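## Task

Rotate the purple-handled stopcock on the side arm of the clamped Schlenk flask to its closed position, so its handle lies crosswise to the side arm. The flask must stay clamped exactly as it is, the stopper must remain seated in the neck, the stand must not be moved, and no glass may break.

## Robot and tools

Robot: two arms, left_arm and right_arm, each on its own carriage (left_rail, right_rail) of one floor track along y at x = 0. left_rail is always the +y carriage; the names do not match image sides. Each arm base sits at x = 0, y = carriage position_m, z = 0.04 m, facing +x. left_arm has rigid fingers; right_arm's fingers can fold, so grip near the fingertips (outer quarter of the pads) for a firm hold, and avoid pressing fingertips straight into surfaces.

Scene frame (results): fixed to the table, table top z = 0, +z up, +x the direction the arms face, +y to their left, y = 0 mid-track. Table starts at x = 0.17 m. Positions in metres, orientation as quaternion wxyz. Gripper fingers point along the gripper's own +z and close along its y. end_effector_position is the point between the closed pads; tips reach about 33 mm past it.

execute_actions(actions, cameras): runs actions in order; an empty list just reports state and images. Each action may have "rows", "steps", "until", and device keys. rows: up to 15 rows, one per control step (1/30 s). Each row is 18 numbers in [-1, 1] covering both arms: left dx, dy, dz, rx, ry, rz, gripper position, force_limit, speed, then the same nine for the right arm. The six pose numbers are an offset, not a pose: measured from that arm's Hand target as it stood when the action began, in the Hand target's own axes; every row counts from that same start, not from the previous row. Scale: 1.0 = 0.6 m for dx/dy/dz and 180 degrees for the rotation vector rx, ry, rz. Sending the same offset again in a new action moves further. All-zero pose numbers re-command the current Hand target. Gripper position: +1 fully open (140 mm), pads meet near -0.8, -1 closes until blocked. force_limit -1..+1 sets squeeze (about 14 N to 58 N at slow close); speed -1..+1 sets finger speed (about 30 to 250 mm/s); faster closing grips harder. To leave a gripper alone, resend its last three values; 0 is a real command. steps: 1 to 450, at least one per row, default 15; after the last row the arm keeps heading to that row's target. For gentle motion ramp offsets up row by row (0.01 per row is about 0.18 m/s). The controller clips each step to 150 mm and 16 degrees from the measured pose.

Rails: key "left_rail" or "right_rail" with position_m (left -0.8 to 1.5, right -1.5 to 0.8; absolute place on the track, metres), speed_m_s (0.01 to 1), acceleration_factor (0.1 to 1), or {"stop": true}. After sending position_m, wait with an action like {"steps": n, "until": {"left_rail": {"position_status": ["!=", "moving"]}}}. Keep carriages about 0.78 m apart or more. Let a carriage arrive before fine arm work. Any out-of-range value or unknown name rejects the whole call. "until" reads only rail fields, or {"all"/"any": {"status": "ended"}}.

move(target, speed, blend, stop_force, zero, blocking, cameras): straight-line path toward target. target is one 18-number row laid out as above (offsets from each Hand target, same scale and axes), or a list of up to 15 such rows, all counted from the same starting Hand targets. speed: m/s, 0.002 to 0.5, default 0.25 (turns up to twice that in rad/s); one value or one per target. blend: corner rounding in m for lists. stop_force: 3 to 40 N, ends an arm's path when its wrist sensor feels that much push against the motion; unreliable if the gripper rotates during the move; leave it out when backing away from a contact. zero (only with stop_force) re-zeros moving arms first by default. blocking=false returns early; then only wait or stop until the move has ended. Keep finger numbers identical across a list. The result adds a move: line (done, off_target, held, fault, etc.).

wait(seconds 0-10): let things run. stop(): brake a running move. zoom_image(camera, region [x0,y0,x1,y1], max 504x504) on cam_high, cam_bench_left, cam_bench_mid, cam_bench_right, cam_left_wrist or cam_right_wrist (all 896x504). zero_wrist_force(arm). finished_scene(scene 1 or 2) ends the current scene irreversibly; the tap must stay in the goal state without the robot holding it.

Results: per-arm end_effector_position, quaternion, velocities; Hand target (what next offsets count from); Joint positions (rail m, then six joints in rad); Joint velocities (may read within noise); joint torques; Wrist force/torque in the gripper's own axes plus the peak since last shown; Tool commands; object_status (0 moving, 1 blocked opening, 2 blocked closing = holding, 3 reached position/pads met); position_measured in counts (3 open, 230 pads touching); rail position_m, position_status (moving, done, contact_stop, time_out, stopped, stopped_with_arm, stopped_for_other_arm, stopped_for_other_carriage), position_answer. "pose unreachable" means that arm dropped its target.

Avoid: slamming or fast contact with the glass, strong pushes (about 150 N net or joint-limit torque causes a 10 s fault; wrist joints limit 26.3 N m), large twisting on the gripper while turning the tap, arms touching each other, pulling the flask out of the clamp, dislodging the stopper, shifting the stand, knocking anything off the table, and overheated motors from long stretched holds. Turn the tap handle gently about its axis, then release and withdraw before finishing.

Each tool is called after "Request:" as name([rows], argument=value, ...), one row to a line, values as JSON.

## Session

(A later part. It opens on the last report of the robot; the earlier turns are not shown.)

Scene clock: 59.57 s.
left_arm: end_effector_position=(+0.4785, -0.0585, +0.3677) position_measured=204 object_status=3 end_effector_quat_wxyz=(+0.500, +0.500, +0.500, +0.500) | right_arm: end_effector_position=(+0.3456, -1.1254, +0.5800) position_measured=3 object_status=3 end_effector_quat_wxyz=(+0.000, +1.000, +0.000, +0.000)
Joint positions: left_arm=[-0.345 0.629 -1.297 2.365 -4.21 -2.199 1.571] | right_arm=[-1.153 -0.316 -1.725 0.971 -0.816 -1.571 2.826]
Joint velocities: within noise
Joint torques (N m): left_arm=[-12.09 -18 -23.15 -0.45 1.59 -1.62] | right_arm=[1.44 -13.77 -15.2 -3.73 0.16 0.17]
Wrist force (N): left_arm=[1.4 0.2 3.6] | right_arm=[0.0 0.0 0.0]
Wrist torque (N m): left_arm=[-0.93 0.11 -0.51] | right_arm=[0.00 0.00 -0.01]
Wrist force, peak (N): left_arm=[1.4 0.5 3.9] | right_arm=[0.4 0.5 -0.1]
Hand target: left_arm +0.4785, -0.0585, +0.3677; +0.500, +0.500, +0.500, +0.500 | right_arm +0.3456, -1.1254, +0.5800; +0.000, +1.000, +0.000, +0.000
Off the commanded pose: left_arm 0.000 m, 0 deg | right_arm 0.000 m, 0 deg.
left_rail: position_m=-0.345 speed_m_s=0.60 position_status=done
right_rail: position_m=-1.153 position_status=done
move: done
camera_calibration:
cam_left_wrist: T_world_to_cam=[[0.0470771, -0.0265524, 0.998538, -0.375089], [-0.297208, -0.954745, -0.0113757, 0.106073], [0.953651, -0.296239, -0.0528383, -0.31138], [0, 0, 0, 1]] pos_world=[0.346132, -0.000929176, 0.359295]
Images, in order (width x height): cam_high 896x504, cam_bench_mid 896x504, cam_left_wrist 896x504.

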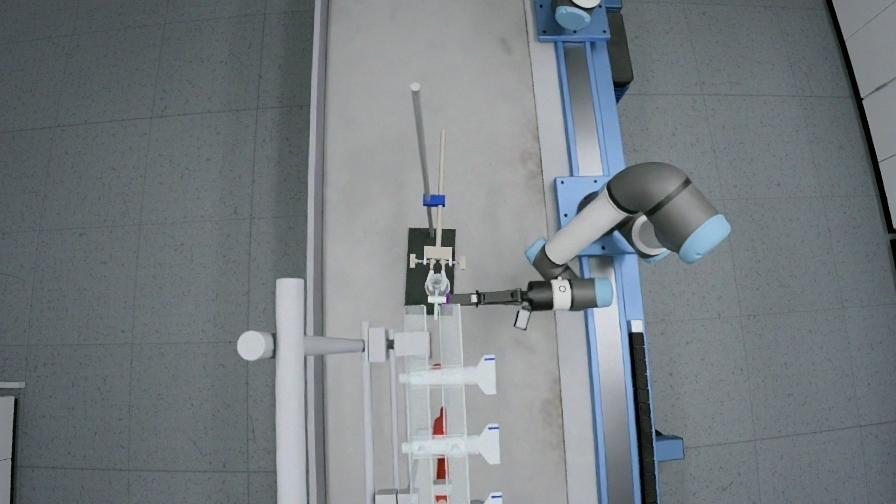

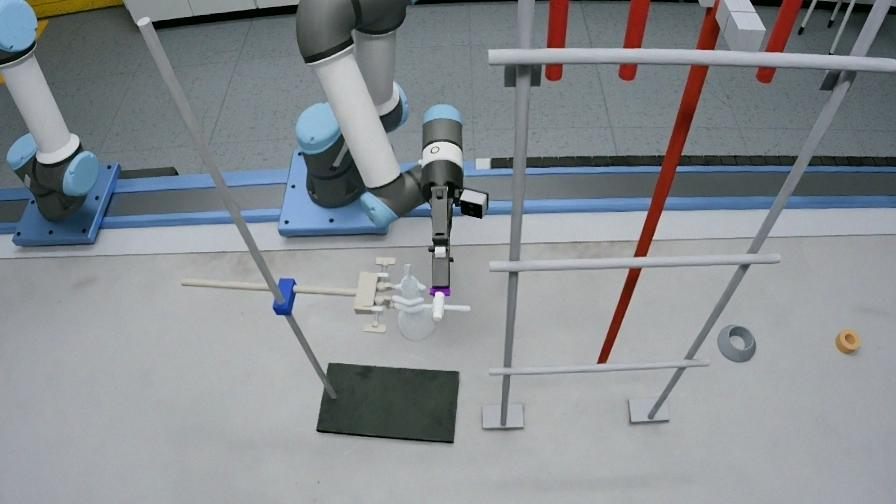

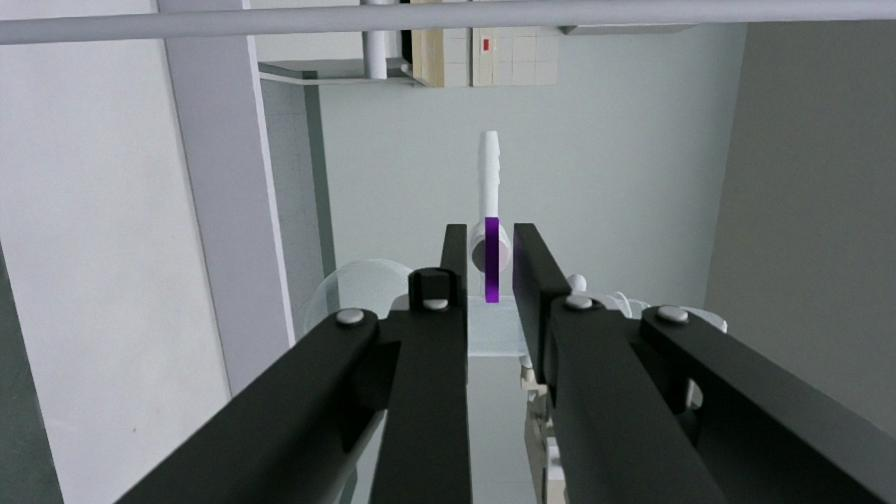

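Request:
execute_actions(actions=[], cameras=["cam_left_wrist", "cam_high", "cam_bench_mid"])

Scene clock: 65.70 s.
left_arm: end_effector_position=(+0.4785, -0.0585, +0.3677) position_measured=204 object_status=3 end_effector_quat_wxyz=(+0.500, +0.500, +0.500, +0.500) | right_arm: end_effector_position=(+0.3456, -1.1254, +0.5800) position_measured=3 object_status=3 end_effector_quat_wxyz=(+0.000, +1.000, +0.000, +0.000)
Joint positions: left_arm=[-0.345 0.629 -1.297 2.365 -4.21 -2.199 1.571] | right_arm=[-1.153 -0.316 -1.725 0.971 -0.816 -1.571 2.826]
Joint velocities: within noise
Joint torques (N m): left_arm=[-11.77 -18.42 -16.44 -0.83 1.52 -1.6] | right_arm=[1.34 -14.44 -15.74 -3.56 0 0.28]
Wrist force (N): left_arm=[1.5 0.3 3.5] | right_arm=[0.2 0.2 0.0]
Wrist torque (N m): left_arm=[-0.91 0.09 -0.51] | right_arm=[0.04 -0.04 -0.01]
Wrist force, peak (N): left_arm=[1.4 0.6 3.7] | right_arm=[0.6 0.0 -0.3]
Hand target: left_arm +0.4785, -0.0585, +0.3677; +0.500, +0.500, +0.500, +0.500 | right_arm +0.3456, -1.1254, +0.5800; +0.000, +1.000, +0.000, +0.000
Tool commands: left_gripper/position=-0.594 left_gripper/force_limit=-1.0 left_gripper/speed=-1.0 right_gripper/position=+1.0 right_gripper/force_limit=+1.0 right_gripper/speed=+1.0
Off the commanded pose: left_arm 0.000 m, 0 deg | right_arm 0.000 m, 0 deg.
left_rail: position_m=-0.345 speed_m_s=0.60 position_status=done
right_rail: position_m=-1.153 position_status=done
camera_calibration:
cam_left_wrist: T_world_to_cam=[[0.0470773, -0.0265522, 0.998538, -0.375089], [-0.297209, -0.954745, -0.0113754, 0.106073], [0.953651, -0.296239, -0.0528384, -0.31138], [0, 0, 0, 1]] pos_world=[0.346132, -0.00092935, 0.359294]
Images, in order (width x height): cam_high 896x504, cam_bench_mid 896x504, cam_left_wrist 896x504.

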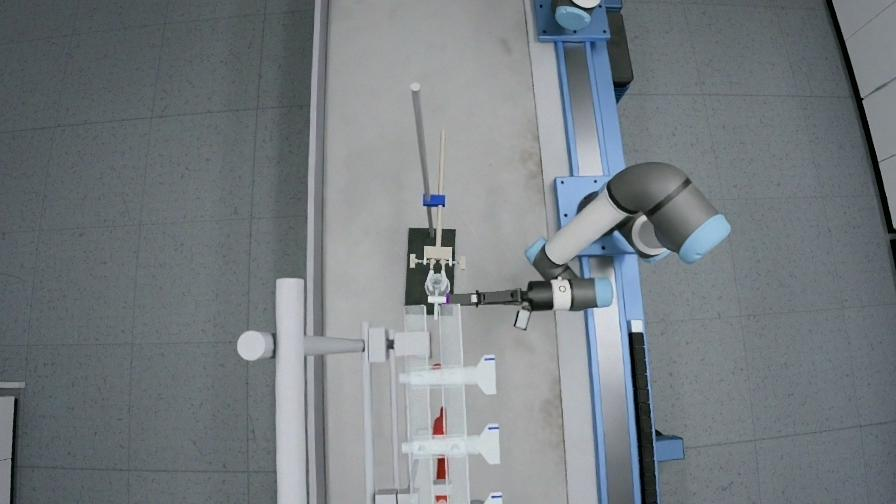

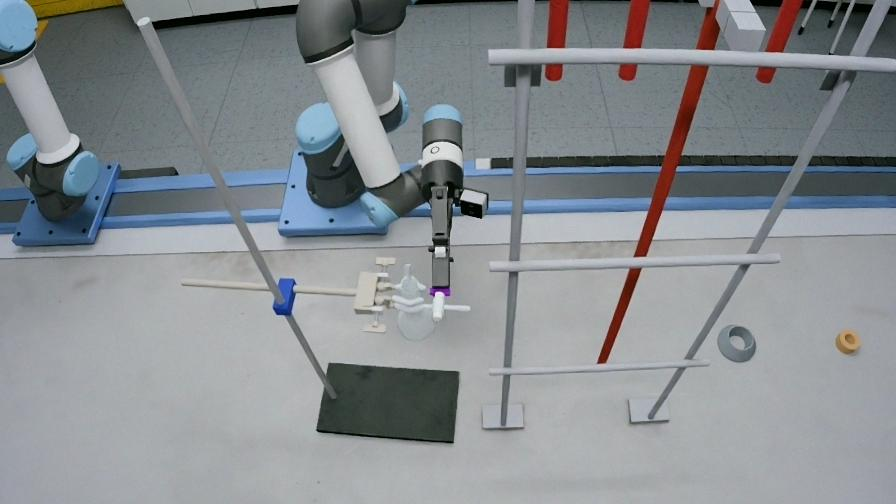

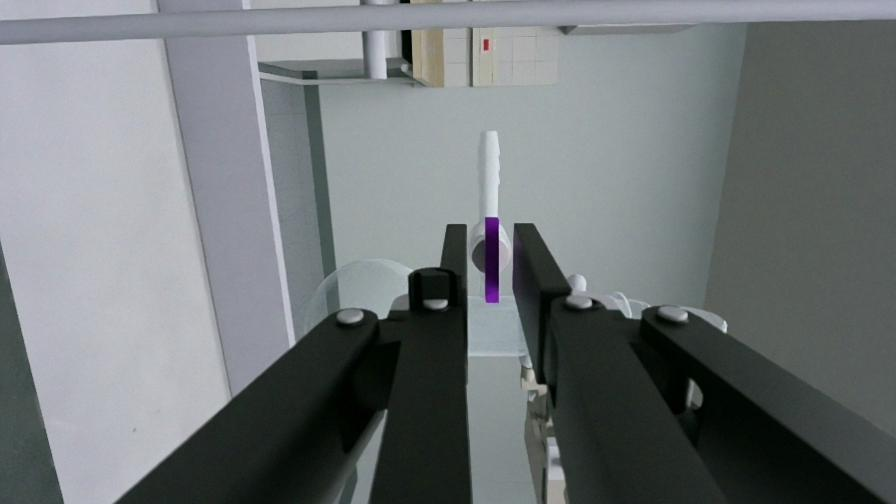

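Request:
move(target=[-0.002, 0.0006, 0.0083, 0, 0, 0, -0.594, -1, -1, 0, 0, 0, 0, 0, 0, 1, 1, 1], speed=0.015, stop_force=5, cameras=["cam_left_wrist", "cam_high", "cam_bench_mid"])

Request:
zoom_image(camera="cam_left_wrist", region=[410, 180, 590, 330])

Request:
zoom_image(camera="cam_high", region=[400, 260, 500, 330])

Request:
zoom_image(camera="cam_bench_mid", region=[380, 240, 500, 340])

Scene clock: 67.60 s.
left_arm: end_effector_position=(+0.4835, -0.0597, +0.3681) position_measured=204 object_status=3 end_effector_quat_wxyz=(+0.500, +0.500, +0.500, +0.500) | right_arm: end_effector_position=(+0.3456, -1.1254, +0.5800) position_measured=3 object_status=3 end_effector_quat_wxyz=(+0.000, +1.000, +0.000, +0.000)
Joint positions: left_arm=[-0.345 0.616 -1.296 2.361 -4.207 -2.187 1.571] | right_arm=[-1.153 -0.316 -1.725 0.971 -0.816 -1.571 2.826]
Joint velocities: within noise
Joint torques (N m): left_arm=[-11.96 -17.92 -23.29 -0.4 1.69 -1.71] | right_arm=[1.53 -13.58 -16.12 -3.69 0.24 0.22]
Wrist force (N): left_arm=[1.4 0.4 3.6] | right_arm=[0.0 0.2 -0.5]
Wrist torque (N m): left_arm=[-0.88 0.11 -0.51] | right_arm=[0.04 0.01 0.00]
Wrist force, peak (N): left_arm=[1.6 0.2 3.7] | right_arm=[0.4 0.5 -0.2]
Hand target: left_arm +0.4835, -0.0597, +0.3681; +0.500, +0.500, +0.500, +0.500 | right_arm +0.3456, -1.1254, +0.5800; +0.000, +1.000, +0.000, +0.000
Off the commanded pose: left_arm 0.000 m, 0 deg | right_arm 0.000 m, 0 deg.
left_rail: position_m=-0.345 speed_m_s=0.60 position_status=done
right_rail: position_m=-1.153 position_status=done
move: done
camera_calibration:
cam_left_wrist: T_world_to_cam=[[0.0470777, -0.026552, 0.998538, -0.375715], [-0.297208, -0.954745, -0.0113751, 0.106411], [0.953651, -0.296238, -0.0528386, -0.316465], [0, 0, 0, 1]] pos_world=[0.351111, -0.00212924, 0.359654]
Images, in order (width x height): cam_high 896x504, cam_bench_mid 896x504, cam_left_wrist 896x504.

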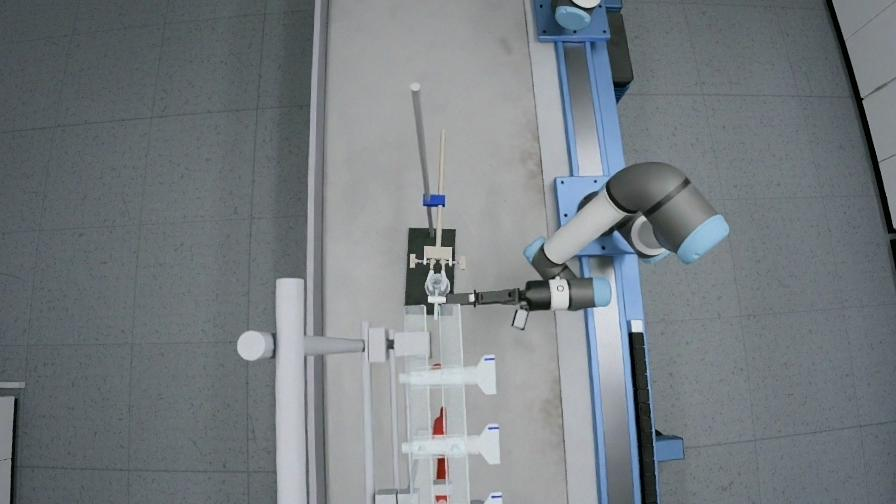

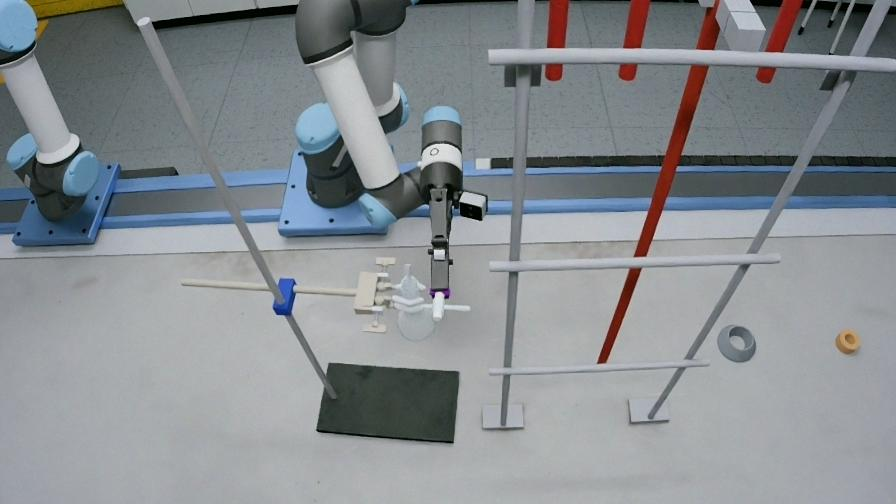

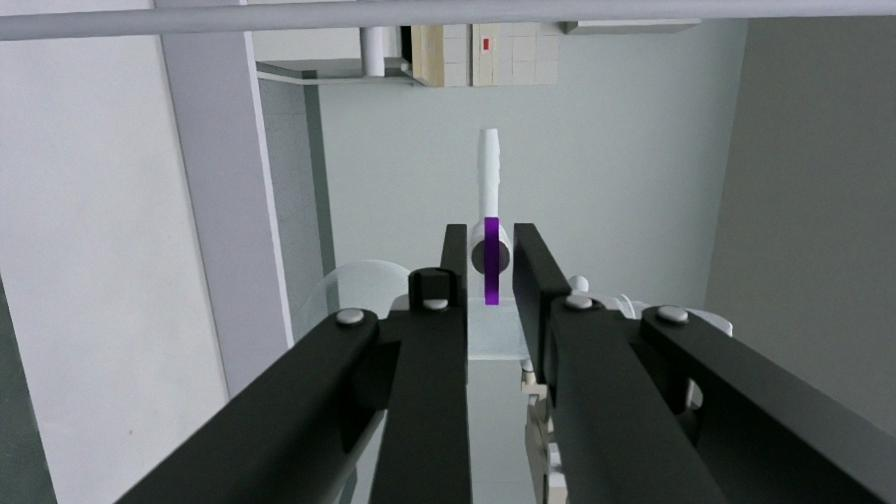

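Scaled by 2.800.

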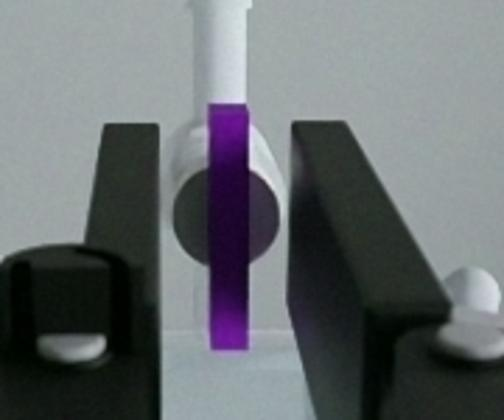

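Scaled by 5.040.

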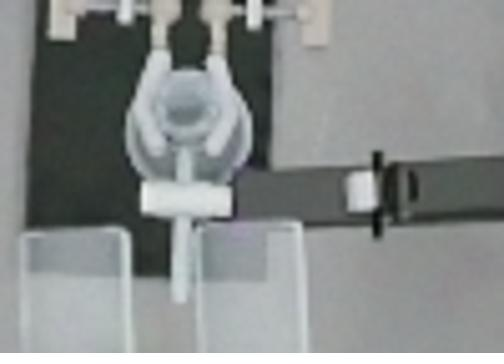

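Scaled by 4.200.

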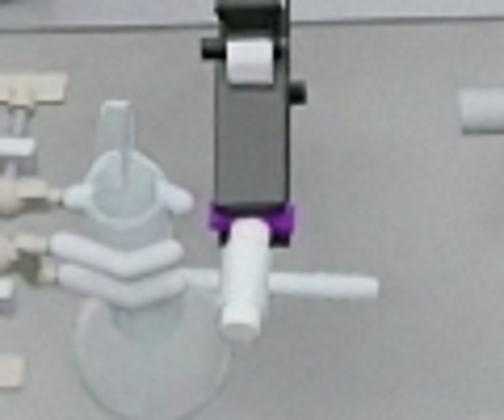

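Request:
zoom_image(camera="cam_high", region=[424, 284, 464, 314])

Request:
zoom_image(camera="cam_bench_mid", region=[420, 275, 460, 305])

Request:
zoom_image(camera="cam_left_wrist", region=[460, 205, 530, 315])

Scaled by 12.600.

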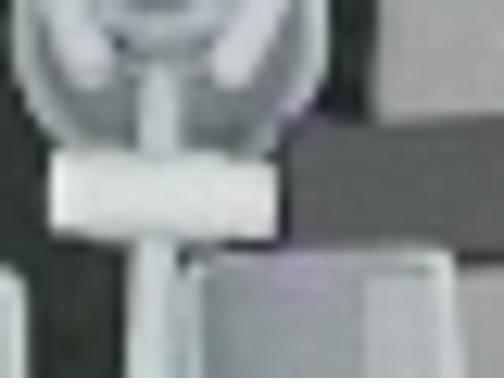

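Scaled by 12.600.

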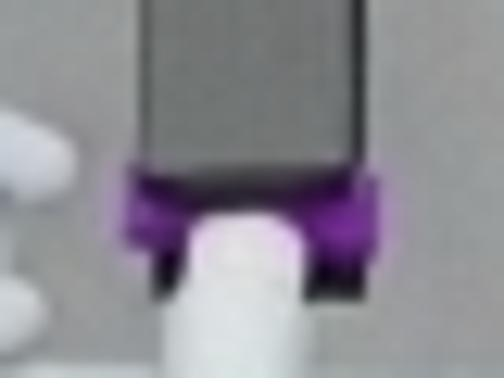

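Scaled by 4.582.

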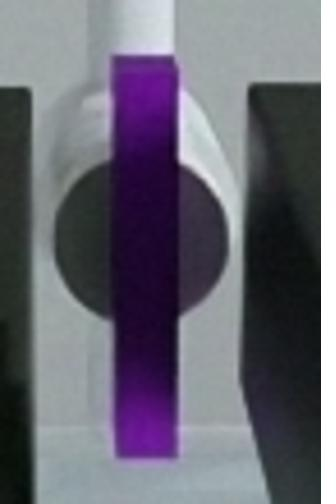

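Request:
move(target=[0, 0, 0, 0, 0, 0, -0.71, -1, -1, 0, 0, 0, 0, 0, 0, 1, 1, 1], speed=0.02, cameras=["cam_left_wrist", "cam_bench_mid"])

Request:
zoom_image(camera="cam_left_wrist", region=[440, 195, 545, 315])

Scene clock: 80.07 s.
left_arm: end_effector_position=(+0.4835, -0.0597, +0.3681) position_measured=218 object_status=3 end_effector_quat_wxyz=(+0.500, +0.500, +0.500, +0.500) | right_arm: end_effector_position=(+0.3456, -1.1254, +0.5800) position_measured=3 object_status=3 end_effector_quat_wxyz=(+0.000, +1.000, +0.000, +0.000)
Joint positions: left_arm=[-0.345 0.616 -1.296 2.361 -4.207 -2.187 1.571] | right_arm=[-1.153 -0.316 -1.725 0.971 -0.816 -1.571 2.826]
Joint velocities: within noise
Joint torques (N m): left_arm=[-10.56 -18.16 -15.89 -0.94 1.38 -1.56] | right_arm=[1.83 -13.43 -16.04 -3.75 0.09 0.23]
Wrist force (N): left_arm=[1.3 0.3 3.5] | right_arm=[0.0 0.1 -0.1]
Wrist torque (N m): left_arm=[-0.91 0.13 -0.51] | right_arm=[0.03 0.01 -0.01]
Wrist force, peak (N): left_arm=[1.4 0.4 3.8] | right_arm=[0.3 0.6 -0.2]
Hand target: left_arm +0.4835, -0.0597, +0.3681; +0.500, +0.500, +0.500, +0.500 | right_arm +0.3456, -1.1254, +0.5800; +0.000, +1.000, +0.000, +0.000
Off the commanded pose: left_arm 0.000 m, 0 deg | right_arm 0.000 m, 0 deg.
left_rail: position_m=-0.345 speed_m_s=0.60 position_status=done
right_rail: position_m=-1.153 position_status=done
move: done
camera_calibration:
cam_left_wrist: T_world_to_cam=[[0.0470778, -0.0265519, 0.998538, -0.375715], [-0.297209, -0.954745, -0.0113749, 0.106411], [0.953651, -0.296239, -0.0528387, -0.316465], [0, 0, 0, 1]] pos_world=[0.351112, -0.00212945, 0.359654]
Images, in order (width x height): cam_bench_mid 896x504, cam_left_wrist 896x504.

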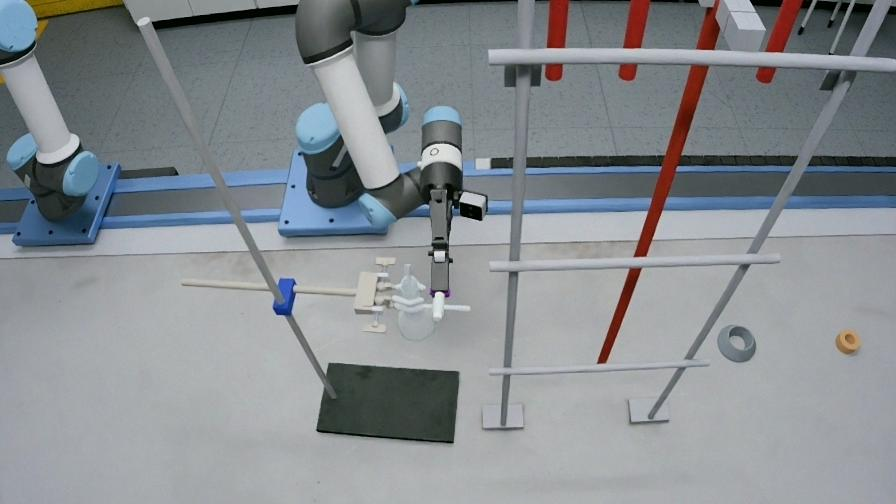

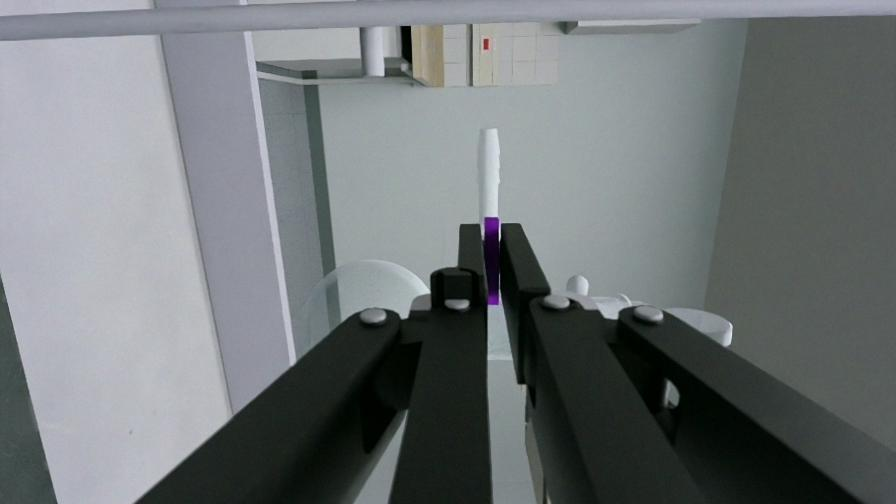

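Scaled by 4.200.

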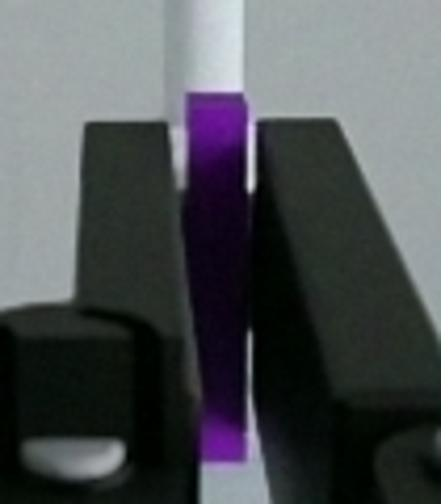

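Request:
move(target=[0, 0, 0, 0, 0, 0, -1, -1, -1, 0, 0, 0, 0, 0, 0, 1, 1, 1], speed=0.02, cameras=["cam_left_wrist"])

Request:
zoom_image(camera="cam_left_wrist", region=[440, 195, 545, 315])

Scene clock: 81.57 s.
left_arm: end_effector_position=(+0.4835, -0.0597, +0.3681) position_measured=223 object_status=2 end_effector_quat_wxyz=(+0.500, +0.500, +0.500, +0.500) | right_arm: end_effector_position=(+0.3456, -1.1254, +0.5800) position_measured=3 object_status=3 end_effector_quat_wxyz=(+0.000, +1.000, +0.000, +0.000)
Joint positions: left_arm=[-0.345 0.616 -1.296 2.361 -4.207 -2.187 1.571] | right_arm=[-1.153 -0.316 -1.725 0.971 -0.816 -1.571 2.826]
Joint velocities: within noise
Joint torques (N m): left_arm=[-10.86 -19.29 -12.83 -1.12 0.34 -1.51] | right_arm=[1.59 -14.11 -16.03 -3.7 0.25 0.25]
Wrist force (N): left_arm=[1.8 3.1 3.4] | right_arm=[0.4 0.2 0.1]
Wrist torque (N m): left_arm=[-0.98 0.13 -0.62] | right_arm=[0.06 -0.09 -0.01]
Wrist force, peak (N): left_arm=[2.0 3.2 3.4] | right_arm=[0.4 0.4 -0.4]
Hand target: left_arm +0.4835, -0.0597, +0.3681; +0.500, +0.500, +0.500, +0.500 | right_arm +0.3456, -1.1254, +0.5800; +0.000, +1.000, +0.000, +0.000
Off the commanded pose: left_arm 0.000 m, 0 deg | right_arm 0.000 m, 0 deg.
left_rail: position_m=-0.345 speed_m_s=0.60 position_status=done
right_rail: position_m=-1.153 position_status=done
move: done
camera_calibration:
cam_left_wrist: T_world_to_cam=[[0.047078, -0.0265511, 0.998538, -0.375715], [-0.297192, -0.95475, -0.011375, 0.106408], [0.953656, -0.296222, -0.0528385, -0.316465], [0, 0, 0, 1]] pos_world=[0.351111, -0.00212636, 0.359654]
Images, in order (width x height): cam_left_wrist 896x504.

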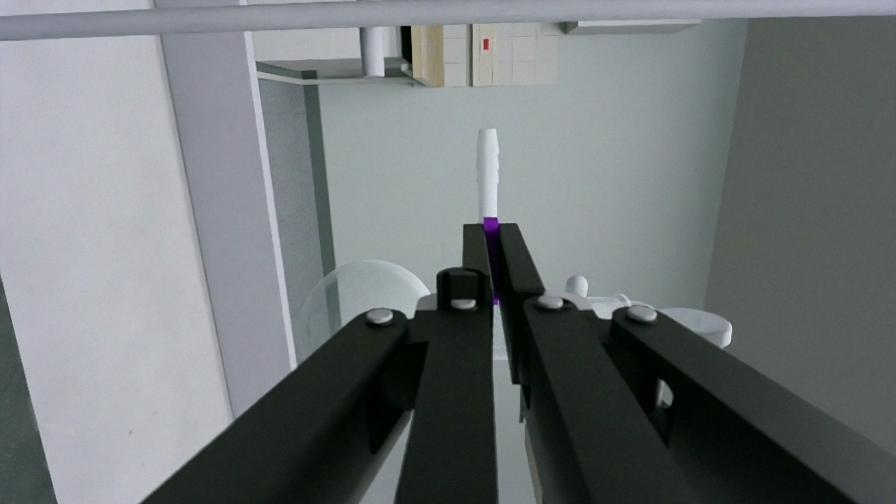

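Scaled by 4.200.

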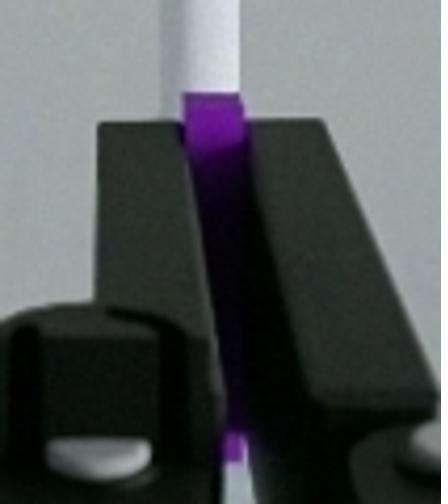

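Request:
move(target=[0, 0, 0, 0, 0, 0.0333, -1, -1, -1, 0, 0, 0, 0, 0, 0, 1, 1, 1], speed=0.05, cameras=["cam_left_wrist"])

Request:
zoom_image(camera="cam_left_wrist", region=[440, 195, 545, 315])

Scene clock: 84.07 s.
left_arm: end_effector_position=(+0.4835, -0.0597, +0.3681) position_measured=223 object_status=2 end_effector_quat_wxyz=(+0.473, +0.525, +0.473, +0.525) | right_arm: end_effector_position=(+0.3456, -1.1254, +0.5800) position_measured=3 object_status=3 end_effector_quat_wxyz=(+0.000, +1.000, +0.000, +0.000)
Joint positions: left_arm=[-0.345 0.616 -1.295 2.361 -4.207 -2.187 1.675] | right_arm=[-1.153 -0.316 -1.725 0.971 -0.816 -1.571 2.826]
Joint velocities: within noise
Joint torques (N m): left_arm=[-11.03 -27.16 -11.99 0.26 -1.61 2.54] | right_arm=[2.17 -13.28 -17.1 -3.6 0.1 0.23]
Wrist force (N): left_arm=[2.9 3.2 3.1] | right_arm=[0.3 0.0 0.0]
Wrist torque (N m): left_arm=[-1.07 0.06 -0.61] | right_arm=[0.01 -0.05 -0.01]
Wrist force, peak (N): left_arm=[2.7 3.4 3.4] | right_arm=[0.3 0.5 -0.4]
Hand target: left_arm +0.4835, -0.0597, +0.3681; +0.473, +0.525, +0.473, +0.525 | right_arm +0.3456, -1.1254, +0.5800; +0.000, +1.000, +0.000, +0.000
Off the commanded pose: left_arm 0.000 m, 0 deg | right_arm 0.000 m, 0 deg.
left_rail: position_m=-0.345 speed_m_s=0.60 position_status=done
right_rail: position_m=-1.153 position_status=done
move: done
camera_calibration:
cam_left_wrist: T_world_to_cam=[[0.0470761, -0.130449, 0.990337, -0.378867], [-0.29721, -0.948363, -0.110792, 0.143388], [0.953651, -0.289122, -0.0834158, -0.304792], [0, 0, 0, 1]] pos_world=[0.351117, -0.00156052, 0.365667]
Images, in order (width x height): cam_left_wrist 896x504.

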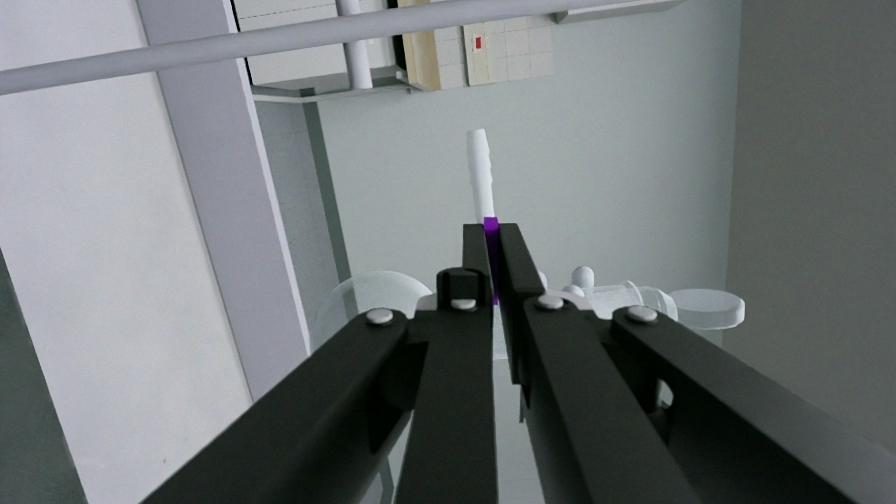

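Scaled by 4.200.

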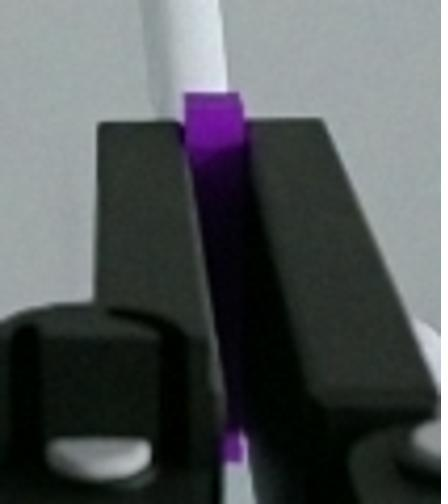

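Request:
move(target=[0, 0, 0, 0, 0, 0.1333, -1, -1, -1, 0, 0, 0, 0, 0, 0, 1, 1, 1], speed=0.08, cameras=["cam_left_wrist"])

Scene clock: 87.57 s.
left_arm: end_effector_position=(+0.4835, -0.0597, +0.3681) position_measured=223 object_status=2 end_effector_quat_wxyz=(+0.354, +0.612, +0.354, +0.612) | right_arm: end_effector_position=(+0.3456, -1.1254, +0.5800) position_measured=3 object_status=3 end_effector_quat_wxyz=(+0.000, +1.000, +0.000, +0.000)
Joint positions: left_arm=[-0.345 0.616 -1.295 2.361 -4.207 -2.187 2.094] | right_arm=[-1.153 -0.316 -1.725 0.971 -0.816 -1.571 2.826]
Joint velocities: within noise
Joint torques (N m): left_arm=[-8.89 -31.35 -17.4 0.76 -1.46 2.32] | right_arm=[2.92 -14.15 -16.67 -3.58 0.06 0.32]
Wrist force (N): left_arm=[5.0 2.4 3.6] | right_arm=[0.0 0.0 0.0]
Wrist torque (N m): left_arm=[-1.15 0.08 -0.36] | right_arm=[0.01 0.00 0.00]
Wrist force, peak (N): left_arm=[5.3 2.6 3.8] | right_arm=[0.4 0.3 -0.7]
Hand target: left_arm +0.4835, -0.0597, +0.3681; +0.354, +0.612, +0.354, +0.612 | right_arm +0.3456, -1.1254, +0.5800; +0.000, +1.000, +0.000, +0.000
Off the commanded pose: left_arm 0.000 m, 0 deg | right_arm 0.000 m, 0 deg.
left_rail: position_m=-0.345 speed_m_s=0.60 position_status=done
right_rail: position_m=-1.153 position_status=done
move: done
camera_calibration:
cam_left_wrist: T_world_to_cam=[[0.0470853, -0.521861, 0.85173, -0.351226], [-0.297218, -0.821375, -0.486831, 0.289387], [0.953648, -0.230227, -0.193781, -0.260659], [0, 0, 0, 1]] pos_world=[0.351126, -0.00560673, 0.389522]
Images, in order (width x height): cam_left_wrist 896x504.

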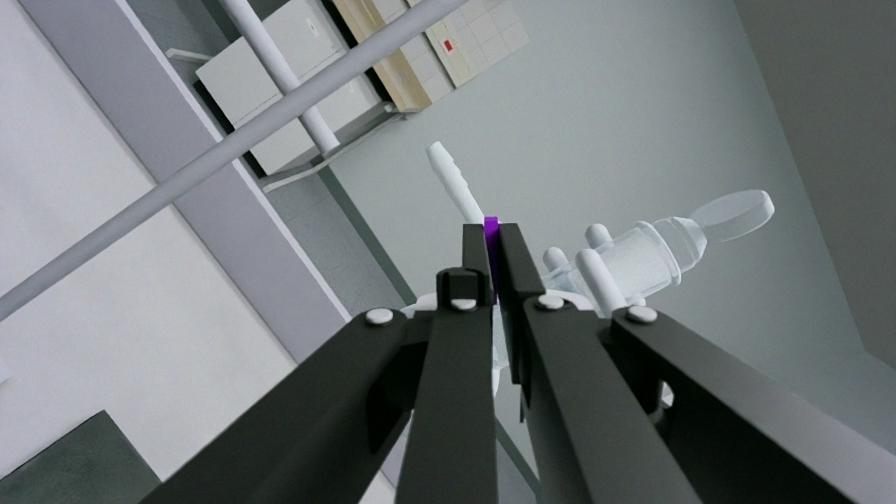

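Request:
move(target=[0, 0, 0, 0, 0, 0.1667, -1, -1, -1, 0, 0, 0, 0, 0, 0, 1, 1, 1], speed=0.1, cameras=["cam_left_wrist"])

Scene clock: 91.50 s.
left_arm: end_effector_position=(+0.4835, -0.0597, +0.3681) position_measured=223 object_status=2 end_effector_quat_wxyz=(+0.183, +0.683, +0.183, +0.683) | right_arm: end_effector_position=(+0.3456, -1.1254, +0.5800) position_measured=3 object_status=3 end_effector_quat_wxyz=(+0.000, +1.000, +0.000, +0.000)
Joint positions: left_arm=[-0.345 0.616 -1.295 2.361 -4.207 -2.187 2.618] | right_arm=[-1.153 -0.316 -1.725 0.971 -0.816 -1.571 2.826]
Joint velocities: within noise
Joint torques (N m): left_arm=[-5.32 -31.67 -14.07 0.87 -1.01 2.63] | right_arm=[2.94 -14.24 -18.09 -3.51 0.16 0.38]
Wrist force (N): left_arm=[7.0 0.7 3.8] | right_arm=[0.2 0.4 0.0]
Wrist torque (N m): left_arm=[-1.15 0.03 -0.01] | right_arm=[0.08 -0.04 -0.01]
Wrist force, peak (N): left_arm=[7.3 0.8 4.2] | right_arm=[0.0 0.6 -0.5]
Hand target: left_arm +0.4835, -0.0597, +0.3681; +0.183, +0.683, +0.183, +0.683 | right_arm +0.3456, -1.1254, +0.5800; +0.000, +1.000, +0.000, +0.000
Off the commanded pose: left_arm 0.000 m, 0 deg | right_arm 0.000 m, 0 deg.
left_rail: position_m=-0.345 speed_m_s=0.60 position_status=done
right_rail: position_m=-1.153 position_status=done
move: done
camera_calibration:
cam_left_wrist: T_world_to_cam=[[0.0470667, -0.877881, 0.47656, -0.234392], [-0.297206, -0.46779, -0.832371, 0.437678], [0.953653, -0.10246, -0.282929, -0.220215], [0, 0, 0, 1]] pos_world=[0.351122, -0.0235901, 0.413707]
Images, in order (width x height): cam_left_wrist 896x504.

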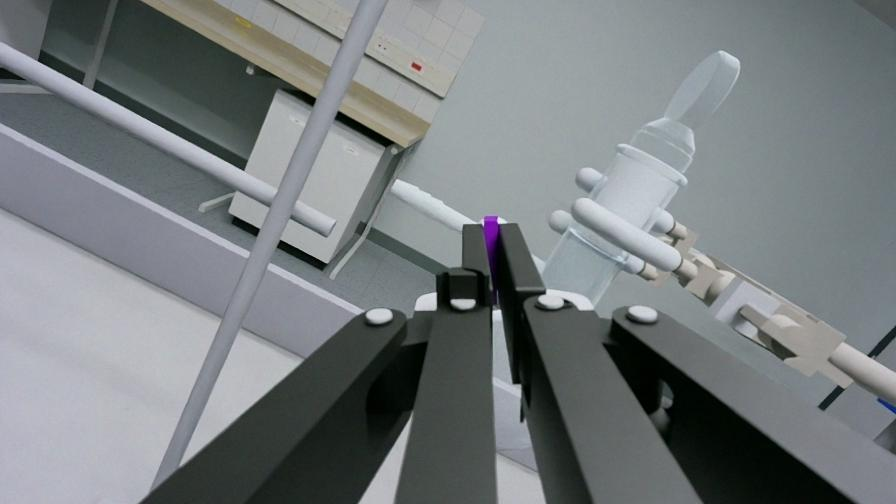

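Request:
move(target=[0.0004, 0, 0, 0, 0, 0.1667, -1, -1, -1, 0, 0, 0, 0, 0, 0, 1, 1, 1], speed=0.1, cameras=["cam_left_wrist", "cam_bench_mid", "cam_high"])

Request:
zoom_image(camera="cam_left_wrist", region=[400, 170, 600, 310])

Request:
zoom_image(camera="cam_bench_mid", region=[390, 260, 480, 320])

Scene clock: 95.83 s.
left_arm: end_effector_position=(+0.4835, -0.0596, +0.3683) position_measured=223 object_status=2 end_effector_quat_wxyz=(+0.000, +0.707, +0.000, +0.707) | right_arm: end_effector_position=(+0.3456, -1.1254, +0.5800) position_measured=3 object_status=3 end_effector_quat_wxyz=(+0.000, +1.000, +0.000, +0.000)
Joint positions: left_arm=[-0.345 0.616 -1.296 2.36 -4.206 -2.187 3.141] | right_arm=[-1.153 -0.316 -1.725 0.971 -0.816 -1.571 2.826]
Joint velocities: within noise
Joint torques (N m): left_arm=[11.43 -31.76 -19.52 0.54 -0.8 2.23] | right_arm=[2.36 -14.89 -18.44 -3.56 0.16 0.16]
Wrist force (N): left_arm=[6.0 -1.3 4.4] | right_arm=[0.1 0.1 -0.2]
Wrist torque (N m): left_arm=[-1.19 0.14 0.31] | right_arm=[0.03 -0.03 -0.01]
Wrist force, peak (N): left_arm=[7.3 0.1 4.3] | right_arm=[0.4 0.6 -0.2]
Hand target: left_arm +0.4835, -0.0596, +0.3683; +0.000, +0.707, +0.000, +0.707 | right_arm +0.3456, -1.1254, +0.5800; +0.000, +1.000, +0.000, +0.000
Off the commanded pose: left_arm 0.000 m, 0 deg | right_arm 0.000 m, 0 deg.
left_rail: position_m=-0.345 speed_m_s=0.60 position_status=done
right_rail: position_m=-1.153 position_status=done
move: done
camera_calibration:
cam_left_wrist: T_world_to_cam=[[0.0470802, -0.998543, -0.0263515, -0.0563632], [-0.29717, 0.0111848, -0.954759, 0.511517], [0.953663, 0.0527811, -0.296211, -0.205998], [0, 0, 0, 1]] pos_world=[0.351114, -0.0511295, 0.425871]
Images, in order (width x height): cam_high 896x504, cam_bench_mid 896x504, cam_left_wrist 896x504.

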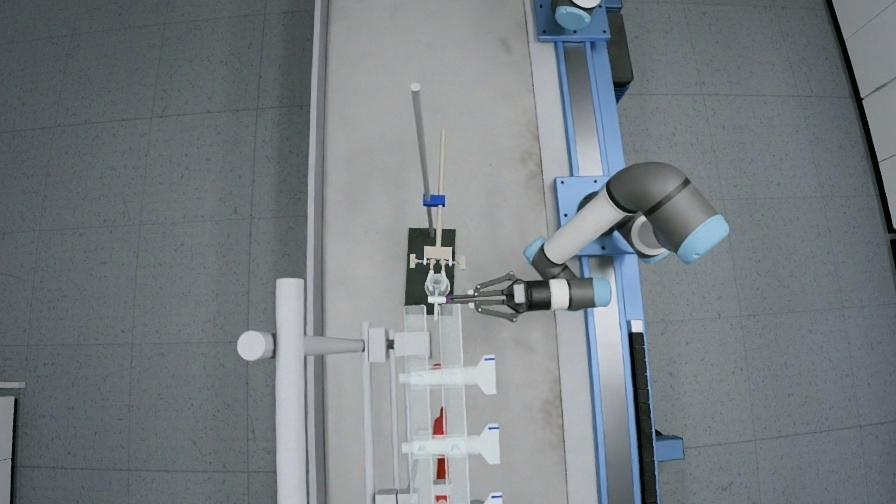

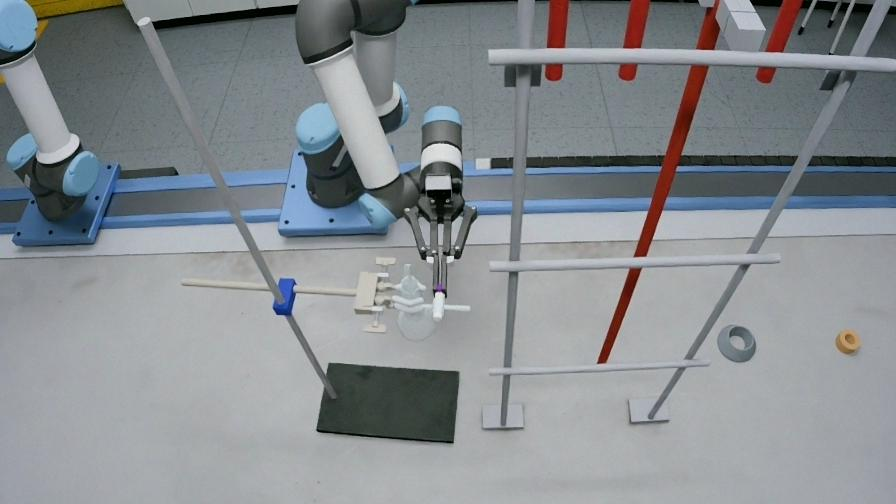

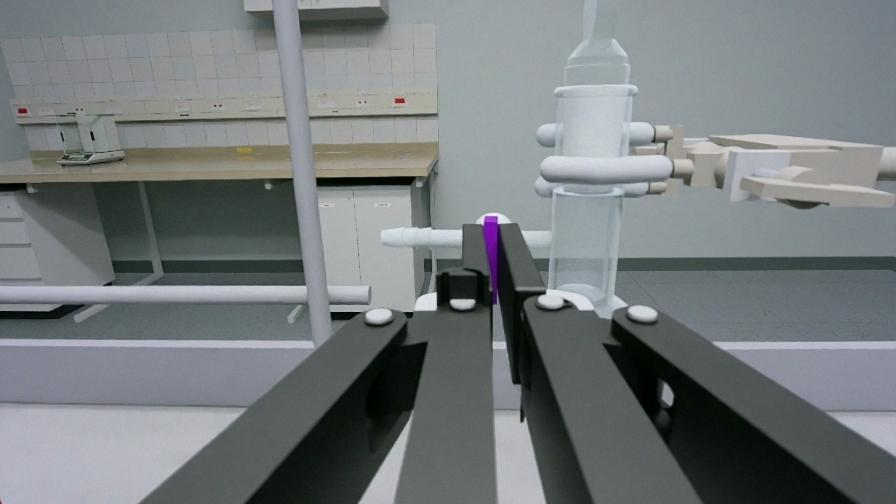

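Scaled by 2.520.

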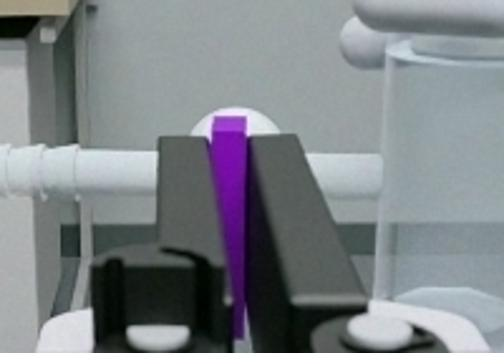

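Scaled by 5.600.

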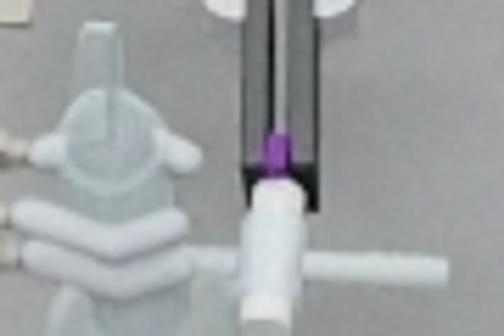

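Request:
move(target=[0, 0, 0, 0, 0, 0, -0.6, -1, -1, 0, 0, 0, 0, 0, 0, 1, 1, 1], speed=0.02, cameras=["cam_left_wrist"])

Request:
zoom_image(camera="cam_left_wrist", region=[400, 170, 600, 310])

Scene clock: 98.43 s.
left_arm: end_effector_position=(+0.4835, -0.0596, +0.3683) position_measured=205 object_status=3 end_effector_quat_wxyz=(+0.000, +0.707, +0.000, +0.707) | right_arm: end_effector_position=(+0.3456, -1.1254, +0.5800) position_measured=3 object_status=3 end_effector_quat_wxyz=(+0.000, +1.000, +0.000, +0.000)
Joint positions: left_arm=[-0.345 0.616 -1.296 2.36 -4.206 -2.187 3.142] | right_arm=[-1.153 -0.316 -1.725 0.971 -0.816 -1.571 2.826]
Joint velocities: within noise
Joint torques (N m): left_arm=[10.87 -31.78 -4.58 -1.6 0.09 1.93] | right_arm=[2.41 -15.65 -18.14 -3.49 0.19 0.35]
Wrist force (N): left_arm=[3.9 -2.3 5.3] | right_arm=[-0.1 0.7 0.0]
Wrist torque (N m): left_arm=[-0.91 0.01 0.46] | right_arm=[0.15 0.03 -0.01]
Wrist force, peak (N): left_arm=[6.3 -0.8 4.6] | right_arm=[-0.1 0.7 0.0]
Hand target: left_arm +0.4835, -0.0596, +0.3683; +0.000, +0.707, +0.000, +0.707 | right_arm +0.3456, -1.1254, +0.5800; +0.000, +1.000, +0.000, +0.000
Off the commanded pose: left_arm 0.000 m, 0 deg | right_arm 0.000 m, 0 deg.
left_rail: position_m=-0.345 speed_m_s=0.60 position_status=done
right_rail: position_m=-1.153 position_status=done
move: done
camera_calibration:
cam_left_wrist: T_world_to_cam=[[0.0470784, -0.998539, -0.0265306, -0.0562826], [-0.297236, 0.011353, -0.954737, 0.511525], [0.953643, 0.0528333, -0.296267, -0.205967], [0, 0, 0, 1]] pos_world=[0.351113, -0.0511257, 0.425857]
Images, in order (width x height): cam_left_wrist 896x504.

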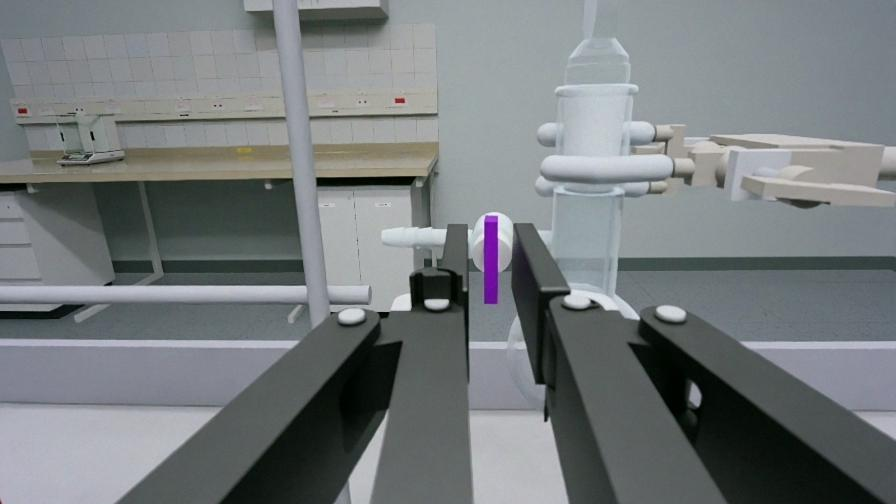

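Scaled by 2.520.

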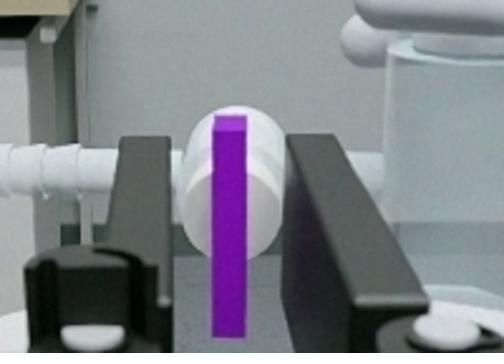

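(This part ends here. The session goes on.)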